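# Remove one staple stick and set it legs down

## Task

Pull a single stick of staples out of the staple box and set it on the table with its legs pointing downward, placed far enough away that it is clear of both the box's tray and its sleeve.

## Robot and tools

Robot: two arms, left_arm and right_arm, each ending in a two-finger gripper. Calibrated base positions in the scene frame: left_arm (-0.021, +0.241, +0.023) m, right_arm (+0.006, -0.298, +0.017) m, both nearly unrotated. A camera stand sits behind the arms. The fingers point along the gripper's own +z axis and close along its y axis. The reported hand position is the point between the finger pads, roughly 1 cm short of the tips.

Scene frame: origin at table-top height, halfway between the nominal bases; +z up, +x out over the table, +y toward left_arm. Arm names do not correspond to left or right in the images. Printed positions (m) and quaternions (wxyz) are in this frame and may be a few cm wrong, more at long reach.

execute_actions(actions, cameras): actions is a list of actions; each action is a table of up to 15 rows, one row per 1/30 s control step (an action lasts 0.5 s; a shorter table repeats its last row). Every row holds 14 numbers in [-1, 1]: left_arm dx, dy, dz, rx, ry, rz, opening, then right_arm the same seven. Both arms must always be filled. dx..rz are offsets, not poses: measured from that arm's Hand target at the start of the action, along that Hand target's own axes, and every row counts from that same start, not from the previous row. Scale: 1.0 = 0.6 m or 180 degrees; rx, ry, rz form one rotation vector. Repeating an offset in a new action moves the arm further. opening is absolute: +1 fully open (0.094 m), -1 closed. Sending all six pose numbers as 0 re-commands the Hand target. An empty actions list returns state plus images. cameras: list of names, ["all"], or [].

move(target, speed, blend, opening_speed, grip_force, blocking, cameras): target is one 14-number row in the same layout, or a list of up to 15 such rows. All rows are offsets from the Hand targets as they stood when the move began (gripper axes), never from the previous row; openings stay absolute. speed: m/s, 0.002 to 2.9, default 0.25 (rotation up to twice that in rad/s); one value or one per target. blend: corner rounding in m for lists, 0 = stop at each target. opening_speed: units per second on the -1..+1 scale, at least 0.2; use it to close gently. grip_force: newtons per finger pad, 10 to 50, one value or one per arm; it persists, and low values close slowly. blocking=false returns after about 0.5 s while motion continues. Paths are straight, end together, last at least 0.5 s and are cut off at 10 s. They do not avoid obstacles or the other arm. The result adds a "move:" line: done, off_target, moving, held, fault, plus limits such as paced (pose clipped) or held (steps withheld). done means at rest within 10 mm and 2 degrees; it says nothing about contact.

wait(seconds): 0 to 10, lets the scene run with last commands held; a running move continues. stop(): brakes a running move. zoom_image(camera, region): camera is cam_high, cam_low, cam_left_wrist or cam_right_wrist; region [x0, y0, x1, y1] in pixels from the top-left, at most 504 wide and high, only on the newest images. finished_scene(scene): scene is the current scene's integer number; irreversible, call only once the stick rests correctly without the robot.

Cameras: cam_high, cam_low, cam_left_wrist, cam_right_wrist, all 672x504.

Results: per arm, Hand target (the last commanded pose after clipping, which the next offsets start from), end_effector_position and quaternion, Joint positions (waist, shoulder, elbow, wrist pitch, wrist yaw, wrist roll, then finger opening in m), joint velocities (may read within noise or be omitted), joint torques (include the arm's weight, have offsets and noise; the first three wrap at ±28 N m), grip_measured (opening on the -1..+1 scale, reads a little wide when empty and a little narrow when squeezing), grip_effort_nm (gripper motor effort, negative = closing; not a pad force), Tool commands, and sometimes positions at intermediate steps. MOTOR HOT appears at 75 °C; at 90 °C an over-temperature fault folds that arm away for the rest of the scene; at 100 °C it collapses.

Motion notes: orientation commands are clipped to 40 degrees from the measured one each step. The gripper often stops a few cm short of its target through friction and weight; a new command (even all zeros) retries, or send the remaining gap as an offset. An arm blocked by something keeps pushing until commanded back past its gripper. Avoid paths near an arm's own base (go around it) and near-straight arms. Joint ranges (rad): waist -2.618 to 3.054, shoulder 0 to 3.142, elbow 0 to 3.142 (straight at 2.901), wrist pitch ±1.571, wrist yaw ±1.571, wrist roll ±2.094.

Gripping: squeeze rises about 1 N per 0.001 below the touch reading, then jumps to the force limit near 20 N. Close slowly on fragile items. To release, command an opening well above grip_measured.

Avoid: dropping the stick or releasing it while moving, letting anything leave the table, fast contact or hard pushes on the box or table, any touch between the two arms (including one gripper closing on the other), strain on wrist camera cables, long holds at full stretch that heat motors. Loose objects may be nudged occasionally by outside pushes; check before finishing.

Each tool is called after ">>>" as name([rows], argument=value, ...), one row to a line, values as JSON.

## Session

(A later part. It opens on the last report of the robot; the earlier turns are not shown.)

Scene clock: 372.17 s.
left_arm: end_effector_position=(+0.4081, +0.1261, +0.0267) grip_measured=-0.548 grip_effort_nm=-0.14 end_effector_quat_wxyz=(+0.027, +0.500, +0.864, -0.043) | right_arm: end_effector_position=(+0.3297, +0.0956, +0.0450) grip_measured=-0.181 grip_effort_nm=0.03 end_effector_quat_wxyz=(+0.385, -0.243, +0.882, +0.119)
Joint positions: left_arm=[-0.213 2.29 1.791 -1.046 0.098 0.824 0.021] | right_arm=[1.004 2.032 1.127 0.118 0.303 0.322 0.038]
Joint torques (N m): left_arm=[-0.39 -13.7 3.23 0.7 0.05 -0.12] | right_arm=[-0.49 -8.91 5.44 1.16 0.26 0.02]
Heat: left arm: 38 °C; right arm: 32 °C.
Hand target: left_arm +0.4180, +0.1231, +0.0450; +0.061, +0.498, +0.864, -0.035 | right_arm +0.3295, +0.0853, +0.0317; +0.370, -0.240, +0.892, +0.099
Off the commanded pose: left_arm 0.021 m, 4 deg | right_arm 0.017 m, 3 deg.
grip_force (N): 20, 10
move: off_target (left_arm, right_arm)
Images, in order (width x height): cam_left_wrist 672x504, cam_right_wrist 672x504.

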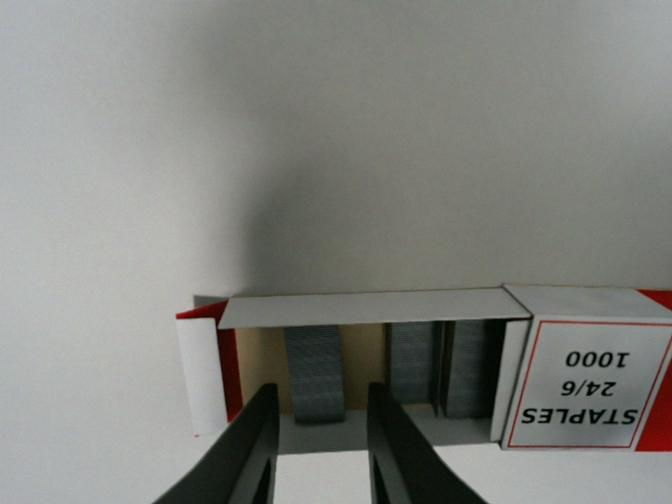

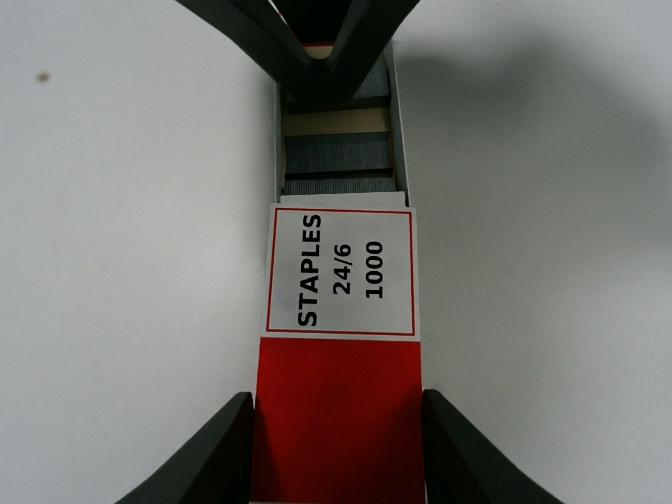

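>>> move(target=[0.0055,0.000,0.0265,0,0,0,-0.55,0,0,0,0,0,0,-0.18], speed=0.05, cameras=["cam_left_wrist","cam_right_wrist"])

Scene clock: 383.47 s.
left_arm: end_effector_position=(+0.4085, +0.1260, +0.0164) grip_measured=-0.548 grip_effort_nm=-0.14 end_effector_quat_wxyz=(+0.034, +0.500, +0.864, -0.041) | right_arm: end_effector_position=(+0.3297, +0.0956, +0.0450) grip_measured=-0.181 grip_effort_nm=0.04 end_effector_quat_wxyz=(+0.385, -0.243, +0.882, +0.119)
Joint positions: left_arm=[-0.213 2.29 1.748 -0.989 0.098 0.824 0.021] | right_arm=[1.004 2.032 1.127 0.118 0.303 0.322 0.038]
Joint torques (N m): left_arm=[-0.28 -12.52 3.28 0.72 0.06 -0.11] | right_arm=[-0.47 -8.9 5.44 1.17 0.26 0.02]
Heat: left arm: 40 °C; right arm: 32 °C.
Hand target: left_arm +0.4175, +0.1240, +0.0288; +0.061, +0.498, +0.864, -0.035 | right_arm +0.3295, +0.0853, +0.0317; +0.370, -0.240, +0.892, +0.099
Off the commanded pose: left_arm 0.015 m, 3 deg | right_arm 0.017 m, 3 deg.
grip_force (N): 20, 10
move: off_target (left_arm, right_arm)
Images, in order (width x height): cam_left_wrist 672x504, cam_right_wrist 672x504.

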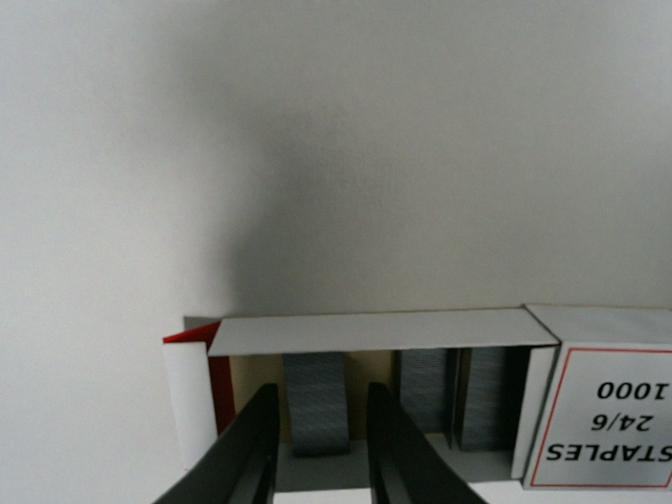

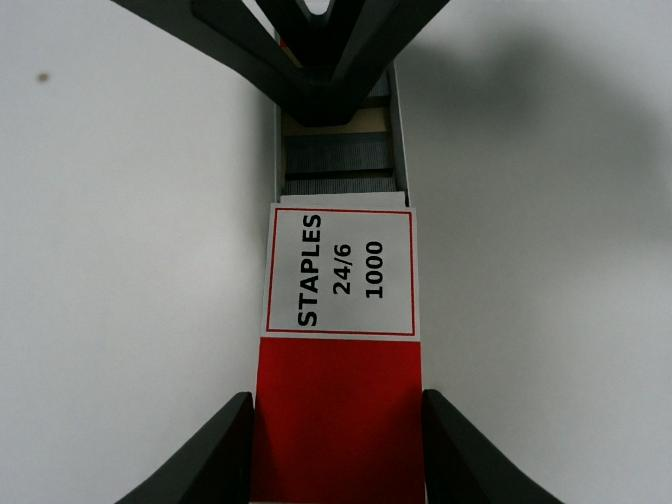

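>>> move(target=[0.001,0.000,0.006,0,0,0,-0.55,0,0,0,0,0,0,-0.18], speed=0.05, cameras=["cam_left_wrist"])

Scene clock: 386.33 s.
left_arm: end_effector_position=(+0.4082, +0.1261, +0.0142) grip_measured=-0.548 grip_effort_nm=-0.14 end_effector_quat_wxyz=(+0.034, +0.501, +0.864, -0.041) | right_arm: end_effector_position=(+0.3297, +0.0956, +0.0450) grip_measured=-0.181 grip_effort_nm=0.04 end_effector_quat_wxyz=(+0.385, -0.243, +0.882, +0.119)
Joint positions: left_arm=[-0.213 2.29 1.739 -0.979 0.098 0.824 0.021] | right_arm=[1.004 2.032 1.127 0.118 0.303 0.322 0.038]
Joint torques (N m): left_arm=[-0.18 -12.22 3.33 0.71 0.06 -0.11] | right_arm=[-0.47 -8.9 5.44 1.17 0.25 0.02]
Heat: left arm: 40 °C; right arm: 32 °C.
Hand target: left_arm +0.4174, +0.1240, +0.0252; +0.061, +0.498, +0.864, -0.035 | right_arm +0.3295, +0.0853, +0.0317; +0.370, -0.240, +0.892, +0.099
Off the commanded pose: left_arm 0.015 m, 3 deg | right_arm 0.017 m, 3 deg.
grip_force (N): 20, 10
move: off_target (left_arm, right_arm)
Images, in order (width x height): cam_left_wrist 672x504.

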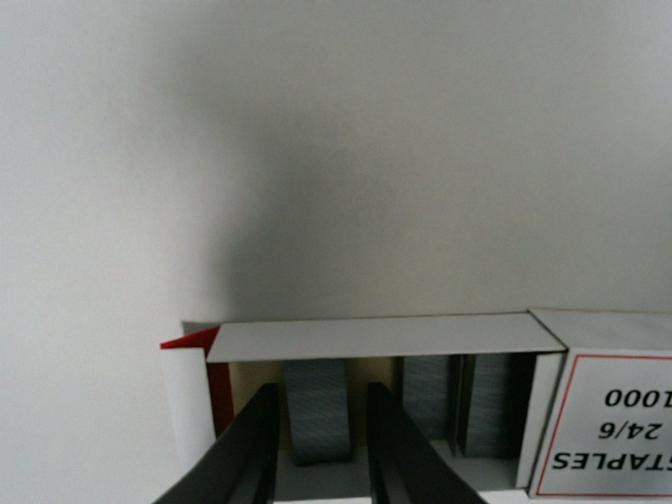

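>>> move(target=[0,0,0,0,0,0,-0.8,0,0,0,0,0,0,-0.18], grip_force=[20,10], opening_speed=0.3, cameras=["cam_left_wrist"])

Scene clock: 389.10 s.
left_arm: end_effector_position=(+0.4086, +0.1260, +0.0142) grip_measured=-0.723 grip_effort_nm=-0.50 end_effector_quat_wxyz=(+0.035, +0.501, +0.864, -0.041) | right_arm: end_effector_position=(+0.3297, +0.0956, +0.0450) grip_measured=-0.181 grip_effort_nm=0.04 end_effector_quat_wxyz=(+0.385, -0.243, +0.882, +0.119)
Joint positions: left_arm=[-0.213 2.29 1.739 -0.977 0.098 0.824 0.013] | right_arm=[1.004 2.032 1.127 0.118 0.303 0.322 0.038]
Joint torques (N m): left_arm=[-0.14 -12.01 3.21 0.72 0.08 -0.11] | right_arm=[-0.47 -8.91 5.44 1.17 0.25 0.02]
Heat: left arm: 40 °C; right arm: 32 °C.
Hand target: left_arm +0.4174, +0.1240, +0.0252; +0.061, +0.498, +0.864, -0.035 | right_arm +0.3295, +0.0853, +0.0317; +0.370, -0.240, +0.892, +0.099
Off the commanded pose: left_arm 0.014 m, 3 deg | right_arm 0.017 m, 3 deg.
grip_force (N): 20, 10
move: off_target (left_arm, right_arm)
Images, in order (width x height): cam_left_wrist 672x504.

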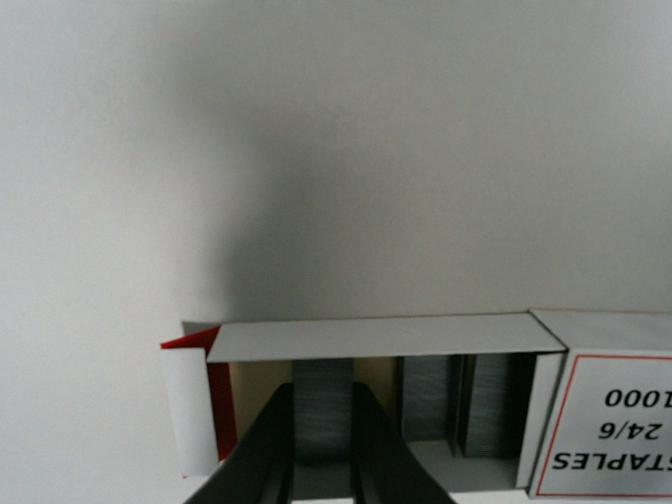

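>>> move(target=[-0.014,0,-0.1,0,0,0,-0.8,0,0,0,0,0,0,-0.18], speed=0.12, cameras=["cam_left_wrist","cam_right_wrist"])

Scene clock: 392.83 s.
left_arm: end_effector_position=(+0.4092, +0.1258, +0.0575) grip_measured=-0.723 grip_effort_nm=-0.50 end_effector_quat_wxyz=(+0.032, +0.500, +0.864, -0.042) | right_arm: end_effector_position=(+0.3297, +0.0956, +0.0450) grip_measured=-0.181 grip_effort_nm=0.04 end_effector_quat_wxyz=(+0.385, -0.243, +0.882, +0.119)
Joint positions: left_arm=[-0.213 2.256 1.859 -1.137 0.098 0.824 0.013] | right_arm=[1.004 2.032 1.127 0.118 0.303 0.322 0.038]
Joint torques (N m): left_arm=[-0.24 -13.29 6.48 0.21 0.07 -0.12] | right_arm=[-0.47 -8.88 5.44 1.17 0.25 0.02]
Heat: left arm: 40 °C; right arm: 32 °C.
Hand target: left_arm +0.4174, +0.1241, +0.0858; +0.061, +0.498, +0.864, -0.035 | right_arm +0.3295, +0.0853, +0.0317; +0.370, -0.240, +0.892, +0.099
Off the commanded pose: left_arm 0.030 m, 3 deg | right_arm 0.017 m, 3 deg.
grip_force (N): 20, 10
move: off_target (left_arm, right_arm)
Images, in order (width x height): cam_left_wrist 672x504, cam_right_wrist 672x504.

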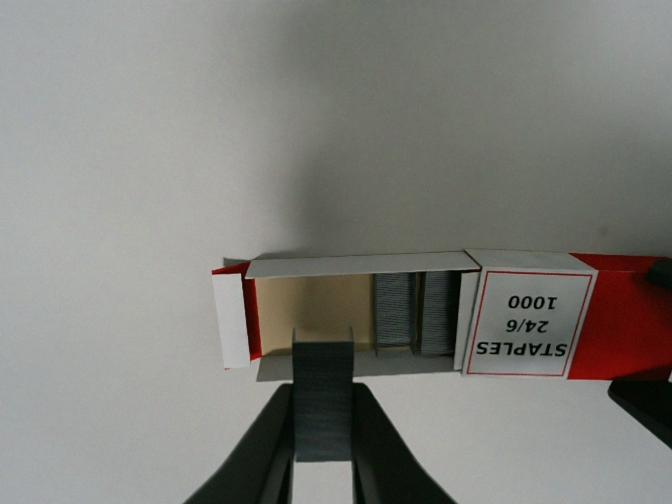

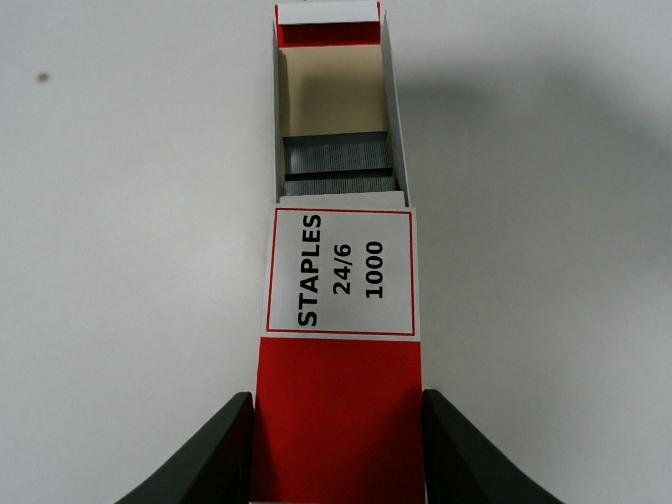

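>>> move(target=[0.2103,0.0653,-0.0297,0,0,0,-0.8,0,0,0,0,0,0,-0.18], speed=0.15, cameras=["cam_left_wrist","cam_high"])

Scene clock: 398.03 s.
left_arm: end_effector_position=(+0.3790, +0.2605, +0.0666) grip_measured=-0.723 grip_effort_nm=-0.50 end_effector_quat_wxyz=(+0.023, +0.486, +0.872, -0.044) | right_arm: end_effector_position=(+0.3297, +0.0956, +0.0450) grip_measured=-0.181 grip_effort_nm=0.04 end_effector_quat_wxyz=(+0.385, -0.243, +0.882, +0.119)
Joint positions: left_arm=[0.101 2.115 1.669 -1.137 0.098 1.108 0.013] | right_arm=[1.004 2.032 1.127 0.118 0.303 0.322 0.038]
Joint torques (N m): left_arm=[-0.08 -13.22 3.19 0.56 0.28 0.12] | right_arm=[-0.49 -8.9 5.44 1.17 0.25 0.02]
Heat: left arm: 40 °C; right arm: 33 °C.
Hand target: left_arm +0.3874, +0.2540, +0.0857; +0.061, +0.498, +0.864, -0.035 | right_arm +0.3295, +0.0853, +0.0317; +0.370, -0.240, +0.892, +0.099
Off the commanded pose: left_arm 0.022 m, 5 deg | right_arm 0.017 m, 3 deg.
grip_force (N): 20, 10
move: off_target (left_arm, right_arm)
Images, in order (width x height): cam_high 672x504, cam_left_wrist 672x504.

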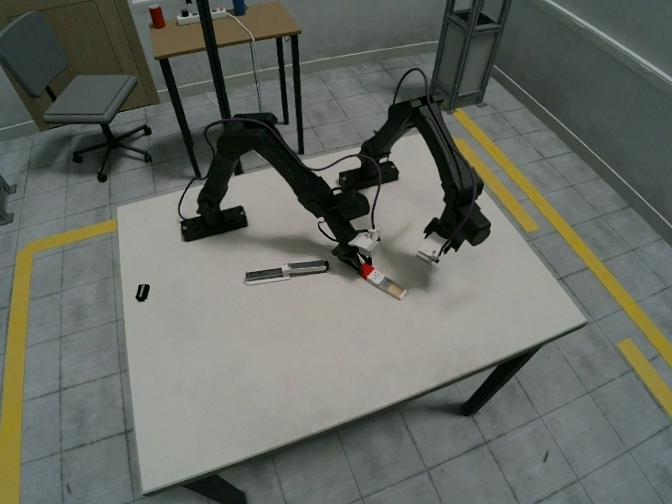

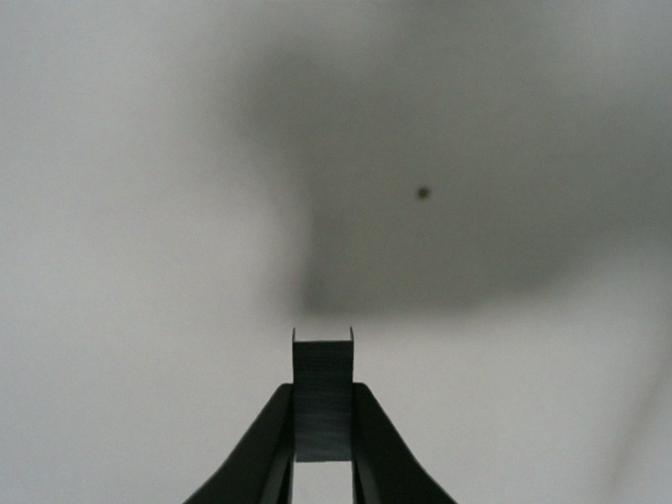

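>>> move(target=[0.008,0,0.06,0,0,0,-0.8,0,0,0,0,0,0,-0.18], speed=0.12)

>>> move(target=[0.002,0,0.015,0,0,0,-0.8,0,0,0,0,0,0,-0.18], speed=0.06)

Scene clock: 402.13 s.
left_arm: end_effector_position=(+0.3805, +0.2607, +0.0433) grip_measured=-0.723 grip_effort_nm=-0.50 end_effector_quat_wxyz=(+0.036, +0.487, +0.872, -0.035) | right_arm: end_effector_position=(+0.3297, +0.0956, +0.0450) grip_measured=-0.181 grip_effort_nm=0.04 end_effector_quat_wxyz=(+0.385, -0.243, +0.882, +0.119)
Joint positions: left_arm=[0.101 2.113 1.57 -1.008 0.098 1.108 0.013] | right_arm=[1.004 2.032 1.127 0.118 0.303 0.322 0.038]
Joint torques (N m): left_arm=[-0.06 -10.21 3.3 0.65 0.25 0.11] | right_arm=[-0.49 -8.88 5.42 1.16 0.26 0.02]
Heat: left arm: 40 °C; right arm: 33 °C.
Hand target: left_arm +0.3876, +0.2538, +0.0494; +0.061, +0.498, +0.864, -0.035 | right_arm +0.3295, +0.0853, +0.0317; +0.370, -0.240, +0.892, +0.099
Off the commanded pose: left_arm 0.012 m, 3 deg | right_arm 0.017 m, 3 deg.
grip_force (N): 20, 10
move: off_target (left_arm, right_arm)

Scene clock: 403.20 s.
left_arm: end_effector_position=(+0.3812, +0.2607, +0.0382) grip_measured=-0.723 grip_effort_nm=-0.50 end_effector_quat_wxyz=(+0.040, +0.487, +0.872, -0.032) | right_arm: end_effector_position=(+0.3297, +0.0956, +0.0450) grip_measured=-0.181 grip_effort_nm=0.03 end_effector_quat_wxyz=(+0.385, -0.243, +0.882, +0.119)
Joint positions: left_arm=[0.101 2.113 1.549 -0.977 0.098 1.108 0.013] | right_arm=[1.004 2.032 1.127 0.118 0.303 0.322 0.038]
Joint torques (N m): left_arm=[-0.17 -9.37 3.17 0.68 0.28 0.08] | right_arm=[-0.47 -8.9 5.44 1.17 0.25 0.02]
Heat: left arm: 40 °C; right arm: 33 °C.
Hand target: left_arm +0.3876, +0.2537, +0.0403; +0.061, +0.498, +0.864, -0.035 | right_arm +0.3295, +0.0853, +0.0317; +0.370, -0.240, +0.892, +0.099
Off the commanded pose: left_arm 0.010 m, 3 deg | right_arm 0.017 m, 3 deg.
grip_force (N): 20, 10
move: off_target (left_arm, right_arm)

>>> move(target=[0.004,0,0.03,0,0,0,-0.8,0,0,0,0,0,0,-0.18], speed=0.06)

>>> move(target=[0.001,0,0.006,0,0,0,-0.8,0,0,0,0,0,0,-0.18], speed=0.04, cameras=["cam_left_wrist"])

Scene clock: 407.07 s.
left_arm: end_effector_position=(+0.3826, +0.2609, +0.0260) grip_measured=-0.723 grip_effort_nm=-0.50 end_effector_quat_wxyz=(+0.046, +0.487, +0.872, -0.028) | right_arm: end_effector_position=(+0.3297, +0.0956, +0.0450) grip_measured=-0.181 grip_effort_nm=0.03 end_effector_quat_wxyz=(+0.385, -0.243, +0.882, +0.119)
Joint positions: left_arm=[0.101 2.121 1.509 -0.914 0.098 1.108 0.013] | right_arm=[1.004 2.032 1.127 0.118 0.303 0.322 0.038]
Joint torques (N m): left_arm=[-0.18 -7.86 3.14 0.73 0.28 0.1] | right_arm=[-0.47 -8.9 5.42 1.17 0.25 0.02]
Heat: left arm: 39 °C; right arm: 33 °C.
Hand target: left_arm +0.3877, +0.2536, +0.0222; +0.061, +0.498, +0.864, -0.035 | right_arm +0.3295, +0.0853, +0.0317; +0.370, -0.240, +0.892, +0.099
Off the commanded pose: left_arm 0.010 m, 2 deg | right_arm 0.017 m, 3 deg.
grip_force (N): 20, 10
move: off_target (right_arm)

Scene clock: 408.17 s.
left_arm: end_effector_position=(+0.3825, +0.2609, +0.0225) grip_measured=-0.723 grip_effort_nm=-0.50 end_effector_quat_wxyz=(+0.046, +0.487, +0.872, -0.028) | right_arm: end_effector_position=(+0.3297, +0.0956, +0.0450) grip_measured=-0.181 grip_effort_nm=0.04 end_effector_quat_wxyz=(+0.385, -0.243, +0.882, +0.119)
Joint positions: left_arm=[0.101 2.126 1.501 -0.902 0.098 1.108 0.013] | right_arm=[1.004 2.032 1.127 0.118 0.303 0.322 0.038]
Joint torques (N m): left_arm=[-0.17 -7.91 3.19 0.73 0.26 0.1] | right_arm=[-0.47 -8.91 5.44 1.17 0.26 0.02]
Heat: left arm: 38 °C; right arm: 33 °C.
Hand target: left_arm +0.3877, +0.2537, +0.0185; +0.061, +0.498, +0.864, -0.035 | right_arm +0.3295, +0.0853, +0.0317; +0.370, -0.240, +0.892, +0.099
Off the commanded pose: left_arm 0.010 m, 2 deg | right_arm 0.017 m, 3 deg.
grip_force (N): 20, 10
move: off_target (right_arm)
Images, in order (width x height): cam_left_wrist 672x504.

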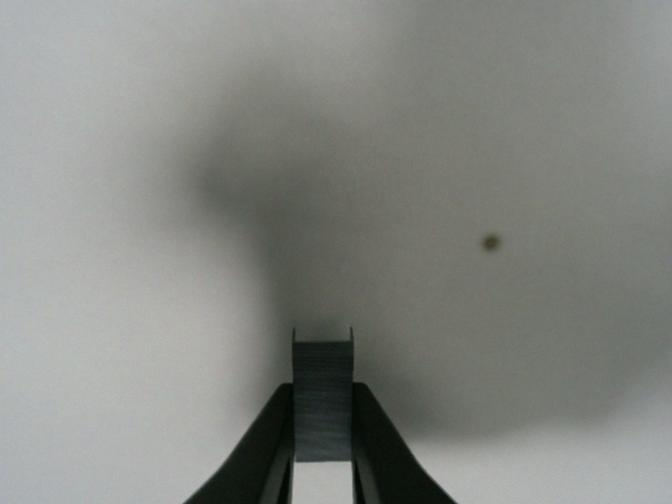

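>>> move(target=[0.001,0,0.009,0,0,0,-0.8,0,0,0,0,0,0,-0.18], speed=0.03)

>>> move(target=[0.0006,0,0.005,0,0,0,-0.8,0,0,0,0,0,0,-0.18], speed=0.03, cameras=["cam_left_wrist"])

Scene clock: 411.93 s.
left_arm: end_effector_position=(+0.3828, +0.2609, +0.0169) grip_measured=-0.723 grip_effort_nm=-0.50 end_effector_quat_wxyz=(+0.046, +0.487, +0.872, -0.028) | right_arm: end_effector_position=(+0.3297, +0.0956, +0.0450) grip_measured=-0.181 grip_effort_nm=0.04 end_effector_quat_wxyz=(+0.385, -0.243, +0.882, +0.119)
Joint positions: left_arm=[0.101 2.135 1.492 -0.884 0.098 1.108 0.013] | right_arm=[1.004 2.032 1.127 0.118 0.303 0.322 0.038]
Joint torques (N m): left_arm=[-0.17 -7.99 3.26 0.71 0.27 0.09] | right_arm=[-0.47 -8.88 5.44 1.17 0.25 0.02]
Heat: left arm: 38 °C; right arm: 33 °C.
Hand target: left_arm +0.3877, +0.2535, +0.0131; +0.061, +0.498, +0.864, -0.035 | right_arm +0.3295, +0.0853, +0.0317; +0.370, -0.240, +0.892, +0.099
Off the commanded pose: left_arm 0.010 m, 2 deg | right_arm 0.017 m, 3 deg.
grip_force (N): 20, 10
move: off_target (right_arm)

Scene clock: 412.93 s.
left_arm: end_effector_position=(+0.3851, +0.2611, +0.0170) grip_measured=-0.723 grip_effort_nm=-0.50 end_effector_quat_wxyz=(+0.050, +0.487, +0.871, -0.025) | right_arm: end_effector_position=(+0.3297, +0.0956, +0.0450) grip_measured=-0.181 grip_effort_nm=0.04 end_effector_quat_wxyz=(+0.385, -0.243, +0.882, +0.119)
Joint positions: left_arm=[0.101 2.135 1.492 -0.874 0.098 1.108 0.013] | right_arm=[1.004 2.032 1.127 0.118 0.303 0.322 0.038]
Joint torques (N m): left_arm=[-0.28 -7.68 2.76 0.74 0.27 0.1] | right_arm=[-0.44 -8.9 5.42 1.17 0.26 0.02]
Heat: left arm: 37 °C; right arm: 33 °C.
Hand target: left_arm +0.3878, +0.2535, +0.0101; +0.061, +0.498, +0.864, -0.035 | right_arm +0.3295, +0.0853, +0.0317; +0.370, -0.240, +0.892, +0.099
Off the commanded pose: left_arm 0.011 m, 2 deg | right_arm 0.017 m, 3 deg.
grip_force (N): 20, 10
move: off_target (left_arm, right_arm)
Images, in order (width x height): cam_left_wrist 672x504.

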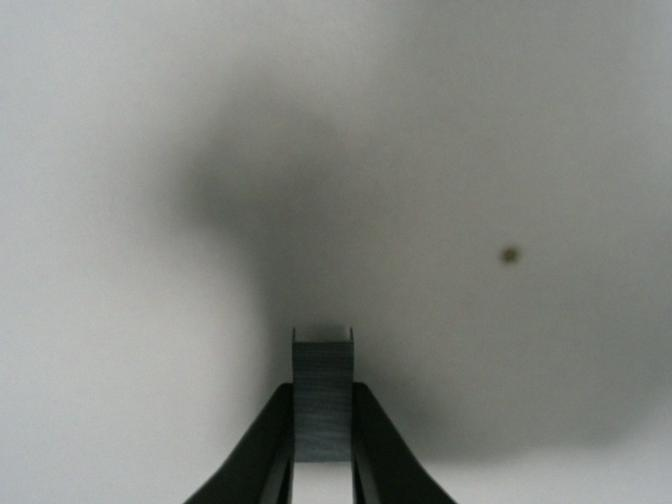

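>>> move(target=[0.0006,0,0.005,0,0,0,-0.8,0,0,0,0,0,0,-0.18], speed=0.03, cameras=["cam_left_wrist","cam_low"])

>>> zoom_image(camera="cam_low", region=[420, 120, 560, 260])

Scene clock: 416.13 s.
left_arm: end_effector_position=(+0.3834, +0.2607, +0.0135) grip_measured=-0.723 grip_effort_nm=-0.50 end_effector_quat_wxyz=(+0.048, +0.487, +0.871, -0.028) | right_arm: end_effector_position=(+0.3297, +0.0956, +0.0450) grip_measured=-0.181 grip_effort_nm=0.03 end_effector_quat_wxyz=(+0.385, -0.243, +0.882, +0.119)
Joint positions: left_arm=[0.101 2.139 1.484 -0.868 0.1 1.108 0.013] | right_arm=[1.004 2.032 1.127 0.118 0.303 0.322 0.038]
Joint torques (N m): left_arm=[-0.2 -7.65 2.88 0.77 0.26 0.1] | right_arm=[-0.49 -8.91 5.44 1.17 0.25 0.02]
Heat: left arm: 36 °C; right arm: 33 °C.
Hand target: left_arm +0.3878, +0.2534, +0.0070; +0.061, +0.498, +0.864, -0.035 | right_arm +0.3295, +0.0853, +0.0317; +0.370, -0.240, +0.892, +0.099
Off the commanded pose: left_arm 0.011 m, 2 deg | right_arm 0.017 m, 3 deg.
grip_force (N): 20, 10
move: off_target (left_arm, right_arm)
Images, in order (width x height): cam_low 672x504, cam_left_wrist 672x504.

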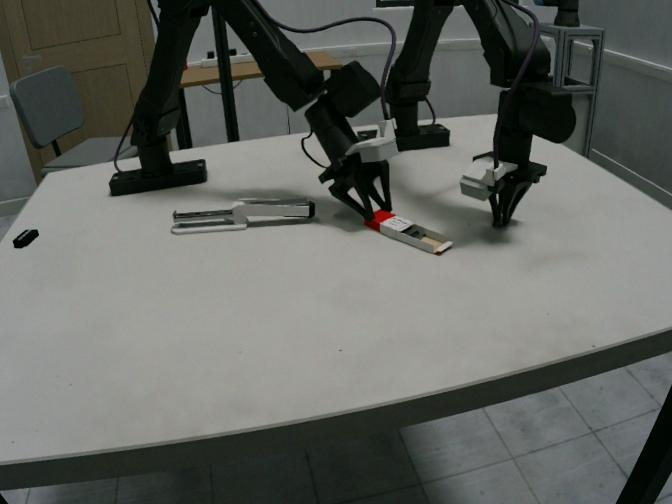

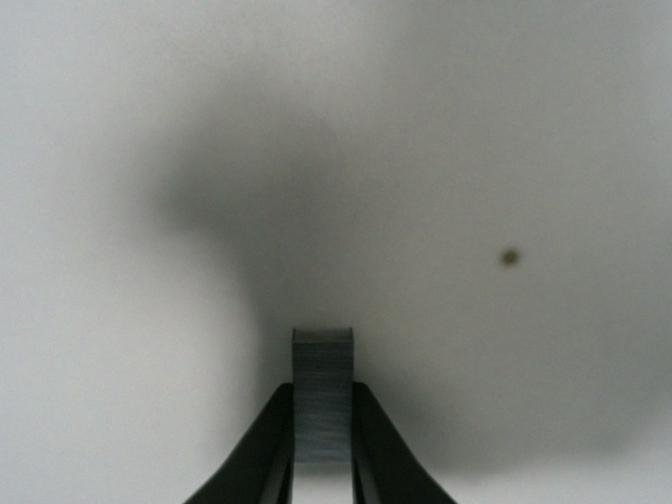

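Scaled by 3.600 from the camera's 672x504 image, which has a finer 960x720 frame.

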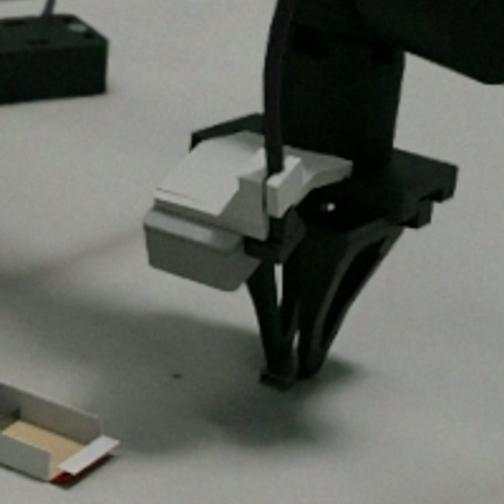

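>>> move(target=[-0.0006,0,-0.006,0,0,0,-0.8,0,0,0,0,0,0,-0.18], speed=0.03)

>>> move(target=[0,0,0,0,0,0,-0.5,0,0,0,0,0,0,-0.18], opening_speed=0.3, cameras=["cam_left_wrist"])

Scene clock: 419.43 s.
left_arm: end_effector_position=(+0.3834, +0.2607, +0.0135) grip_measured=-0.723 grip_effort_nm=-0.50 end_effector_quat_wxyz=(+0.048, +0.487, +0.871, -0.028) | right_arm: end_effector_position=(+0.3297, +0.0956, +0.0450) grip_measured=-0.181 grip_effort_nm=0.04 end_effector_quat_wxyz=(+0.385, -0.243, +0.882, +0.119)
Joint positions: left_arm=[0.101 2.139 1.484 -0.868 0.1 1.108 0.013] | right_arm=[1.004 2.032 1.127 0.118 0.303 0.322 0.038]
Joint torques (N m): left_arm=[-0.25 -8.16 3.41 0.61 0.27 0.08] | right_arm=[-0.47 -8.9 5.44 1.16 0.26 0.02]
Heat: left arm: 35 °C; right arm: 33 °C.
Hand target: left_arm +0.3877, +0.2535, +0.0107; +0.061, +0.498, +0.864, -0.035 | right_arm +0.3295, +0.0853, +0.0317; +0.370, -0.240, +0.892, +0.099
Off the commanded pose: left_arm 0.009 m, 2 deg | right_arm 0.017 m, 3 deg.
grip_force (N): 20, 10
move: off_target (right_arm)

Scene clock: 420.93 s.
left_arm: end_effector_position=(+0.3834, +0.2607, +0.0135) grip_measured=-0.502 grip_effort_nm=0.10 end_effector_quat_wxyz=(+0.048, +0.487, +0.871, -0.028) | right_arm: end_effector_position=(+0.3297, +0.0956, +0.0450) grip_measured=-0.181 grip_effort_nm=0.04 end_effector_quat_wxyz=(+0.385, -0.243, +0.882, +0.119)
Joint positions: left_arm=[0.101 2.139 1.484 -0.868 0.1 1.108 0.023] | right_arm=[1.004 2.032 1.127 0.118 0.303 0.322 0.038]
Joint torques (N m): left_arm=[-0.18 -8.17 3.49 0.66 0.24 0.09] | right_arm=[-0.49 -8.91 5.44 1.17 0.25 0.02]
Heat: left arm: 35 °C; right arm: 33 °C.
Hand target: left_arm +0.3877, +0.2535, +0.0107; +0.061, +0.498, +0.864, -0.035 | right_arm +0.3295, +0.0853, +0.0317; +0.370, -0.240, +0.892, +0.099
Off the commanded pose: left_arm 0.009 m, 2 deg | right_arm 0.017 m, 3 deg.
grip_force (N): 20, 10
move: off_target (right_arm)
Images, in order (width x height): cam_left_wrist 672x504.

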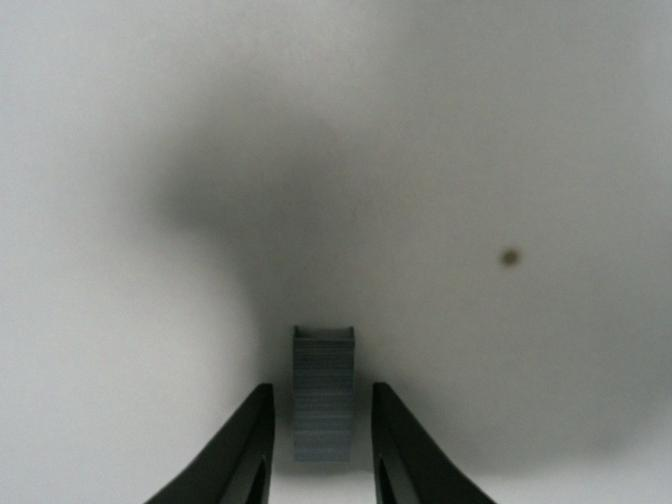

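Released. Rise.

>>> move(target=[-0.014,0,-0.11,0,0,0,-0.5,0,0,0,0,0,0,-0.18], speed=0.15, cameras=["cam_left_wrist"])

>>> zoom_image(camera="cam_left_wrist", region=[250, 250, 410, 430])

>>> move(target=[0,0,0,0,0,0,-0.5,0,0,0,0,0,0,0.1], opening_speed=0.4)

>>> move(target=[0,0,0,0,0,0,-0.5,0,0,-0.12,0,0,0,0.1], speed=0.12, cameras=["cam_right_wrist","cam_low","cam_left_wrist"])

>>> zoom_image(camera="cam_low", region=[350, 180, 560, 270])

Scene clock: 427.50 s.
left_arm: end_effector_position=(+0.3778, +0.2602, +0.0525) grip_measured=-0.502 grip_effort_nm=0.10 end_effector_quat_wxyz=(+0.031, +0.487, +0.872, -0.040) | right_arm: end_effector_position=(+0.3297, +0.0956, +0.0450) grip_measured=-0.181 grip_effort_nm=0.03 end_effector_quat_wxyz=(+0.385, -0.243, +0.882, +0.119)
Joint positions: left_arm=[0.101 2.106 1.596 -1.055 0.1 1.108 0.023] | right_arm=[1.004 2.032 1.127 0.118 0.303 0.322 0.038]
Joint torques (N m): left_arm=[0.08 -11.96 6.34 0.13 0.27 0.12] | right_arm=[-0.49 -8.91 5.44 1.16 0.26 0.01]
Heat: left arm: 34 °C; right arm: 33 °C.
Hand target: left_arm +0.3873, +0.2544, +0.0772; +0.061, +0.498, +0.864, -0.035 | right_arm +0.3295, +0.0853, +0.0317; +0.370, -0.240, +0.892, +0.099
Off the commanded pose: left_arm 0.027 m, 4 deg | right_arm 0.017 m, 3 deg.
grip_force (N): 20, 10
move: off_target (left_arm, right_arm)
Images, in order (width x height): cam_left_wrist 672x504.

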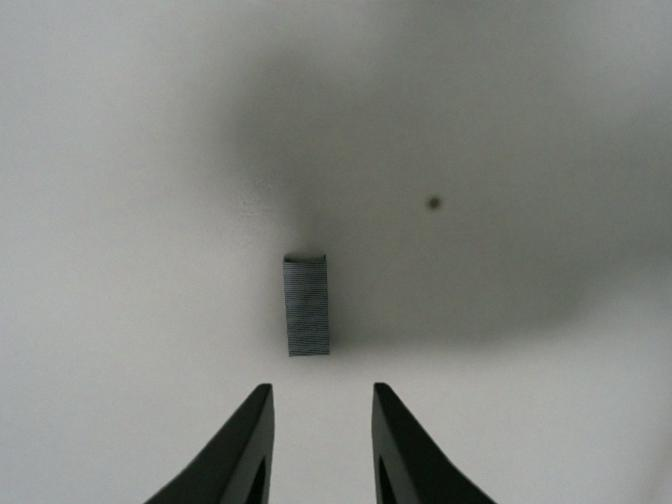

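Scaled by 2.800 from the camera's 672x504 image, which has a finer 960x720 frame.

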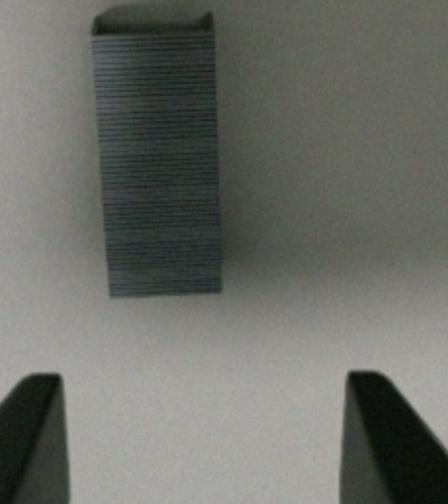

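Scene clock: 428.70 s.
left_arm: end_effector_position=(+0.3774, +0.2601, +0.0525) grip_measured=-0.502 grip_effort_nm=0.10 end_effector_quat_wxyz=(+0.030, +0.486, +0.872, -0.040) | right_arm: end_effector_position=(+0.3297, +0.0956, +0.0450) grip_measured=+0.098 grip_effort_nm=0.13 end_effector_quat_wxyz=(+0.385, -0.243, +0.882, +0.119)
Joint positions: left_arm=[0.101 2.106 1.596 -1.057 0.1 1.108 0.023] | right_arm=[1.004 2.032 1.127 0.118 0.303 0.322 0.052]
Joint torques (N m): left_arm=[0.02 -11.99 6.17 0.13 0.29 0.1] | right_arm=[-0.47 -8.9 5.44 1.17 0.26 0.02]
Heat: left arm: 34 °C; right arm: 33 °C.
Hand target: left_arm +0.3873, +0.2544, +0.0772; +0.061, +0.498, +0.864, -0.035 | right_arm +0.3295, +0.0853, +0.0317; +0.370, -0.240, +0.892, +0.099
Off the commanded pose: left_arm 0.027 m, 4 deg | right_arm 0.017 m, 3 deg.
grip_force (N): 20, 10
move: off_target (left_arm, right_arm)

Scene clock: 430.23 s.
left_arm: end_effector_position=(+0.3774, +0.2601, +0.0525) grip_measured=-0.502 grip_effort_nm=0.10 end_effector_quat_wxyz=(+0.030, +0.486, +0.872, -0.040) | right_arm: end_effector_position=(+0.2869, +0.0731, +0.0771) grip_measured=+0.098 grip_effort_nm=0.12 end_effector_quat_wxyz=(+0.370, -0.252, +0.887, +0.114)
Joint positions: left_arm=[0.101 2.106 1.596 -1.057 0.1 1.108 0.023] | right_arm=[1.064 1.829 1.021 -0.025 0.329 0.364 0.052]
Joint torques (N m): left_arm=[-0.03 -12.01 6.3 0.14 0.26 0.13] | right_arm=[0.31 -11.75 4.72 1.04 0.47 0.1]
Heat: left arm: 33 °C; right arm: 33 °C.
Hand target: left_arm +0.3873, +0.2544, +0.0772; +0.061, +0.498, +0.864, -0.035 | right_arm +0.2854, +0.0598, +0.0825; +0.370, -0.240, +0.892, +0.099
Off the commanded pose: left_arm 0.027 m, 4 deg | right_arm 0.014 m, 2 deg.
grip_force (N): 20, 10
move: off_target (left_arm, right_arm)
Images, in order (width x height): cam_low 672x504, cam_left_wrist 672x504, cam_right_wrist 672x504.

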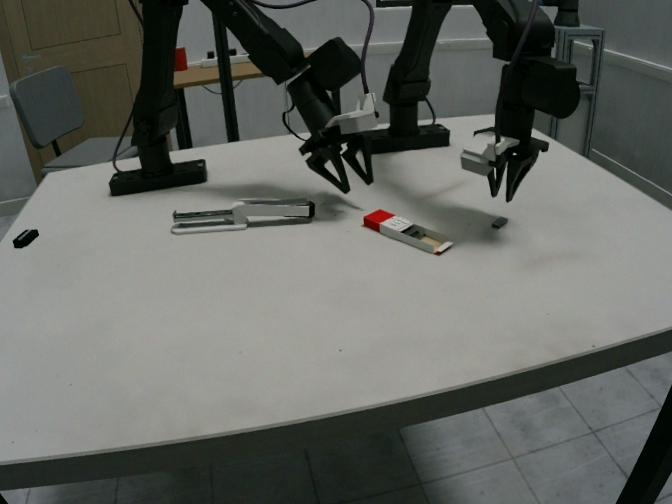

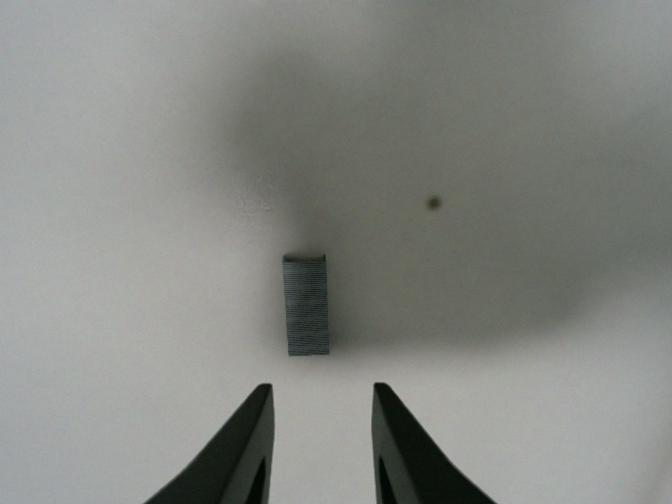

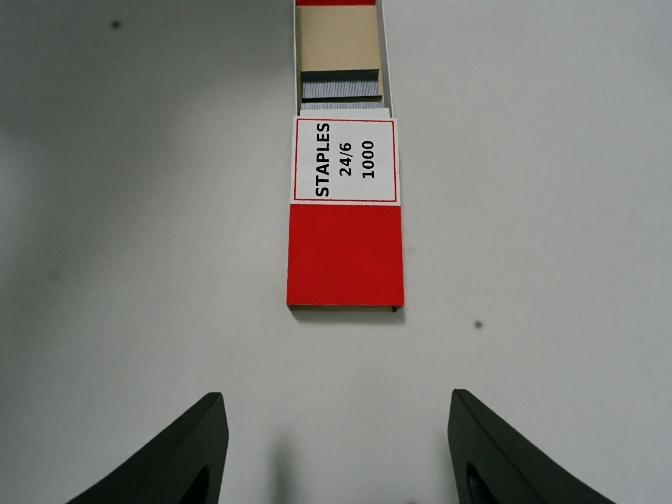

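Scaled by 2.400 from the camera's 672x504 image, which has a finer 960x720 frame.

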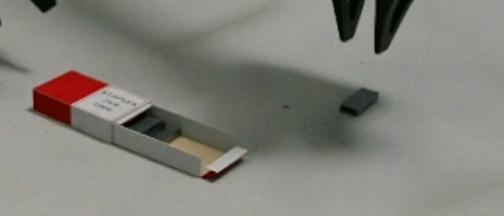

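>>> finished_scene(scene=2)

The scene is finished: the task was done.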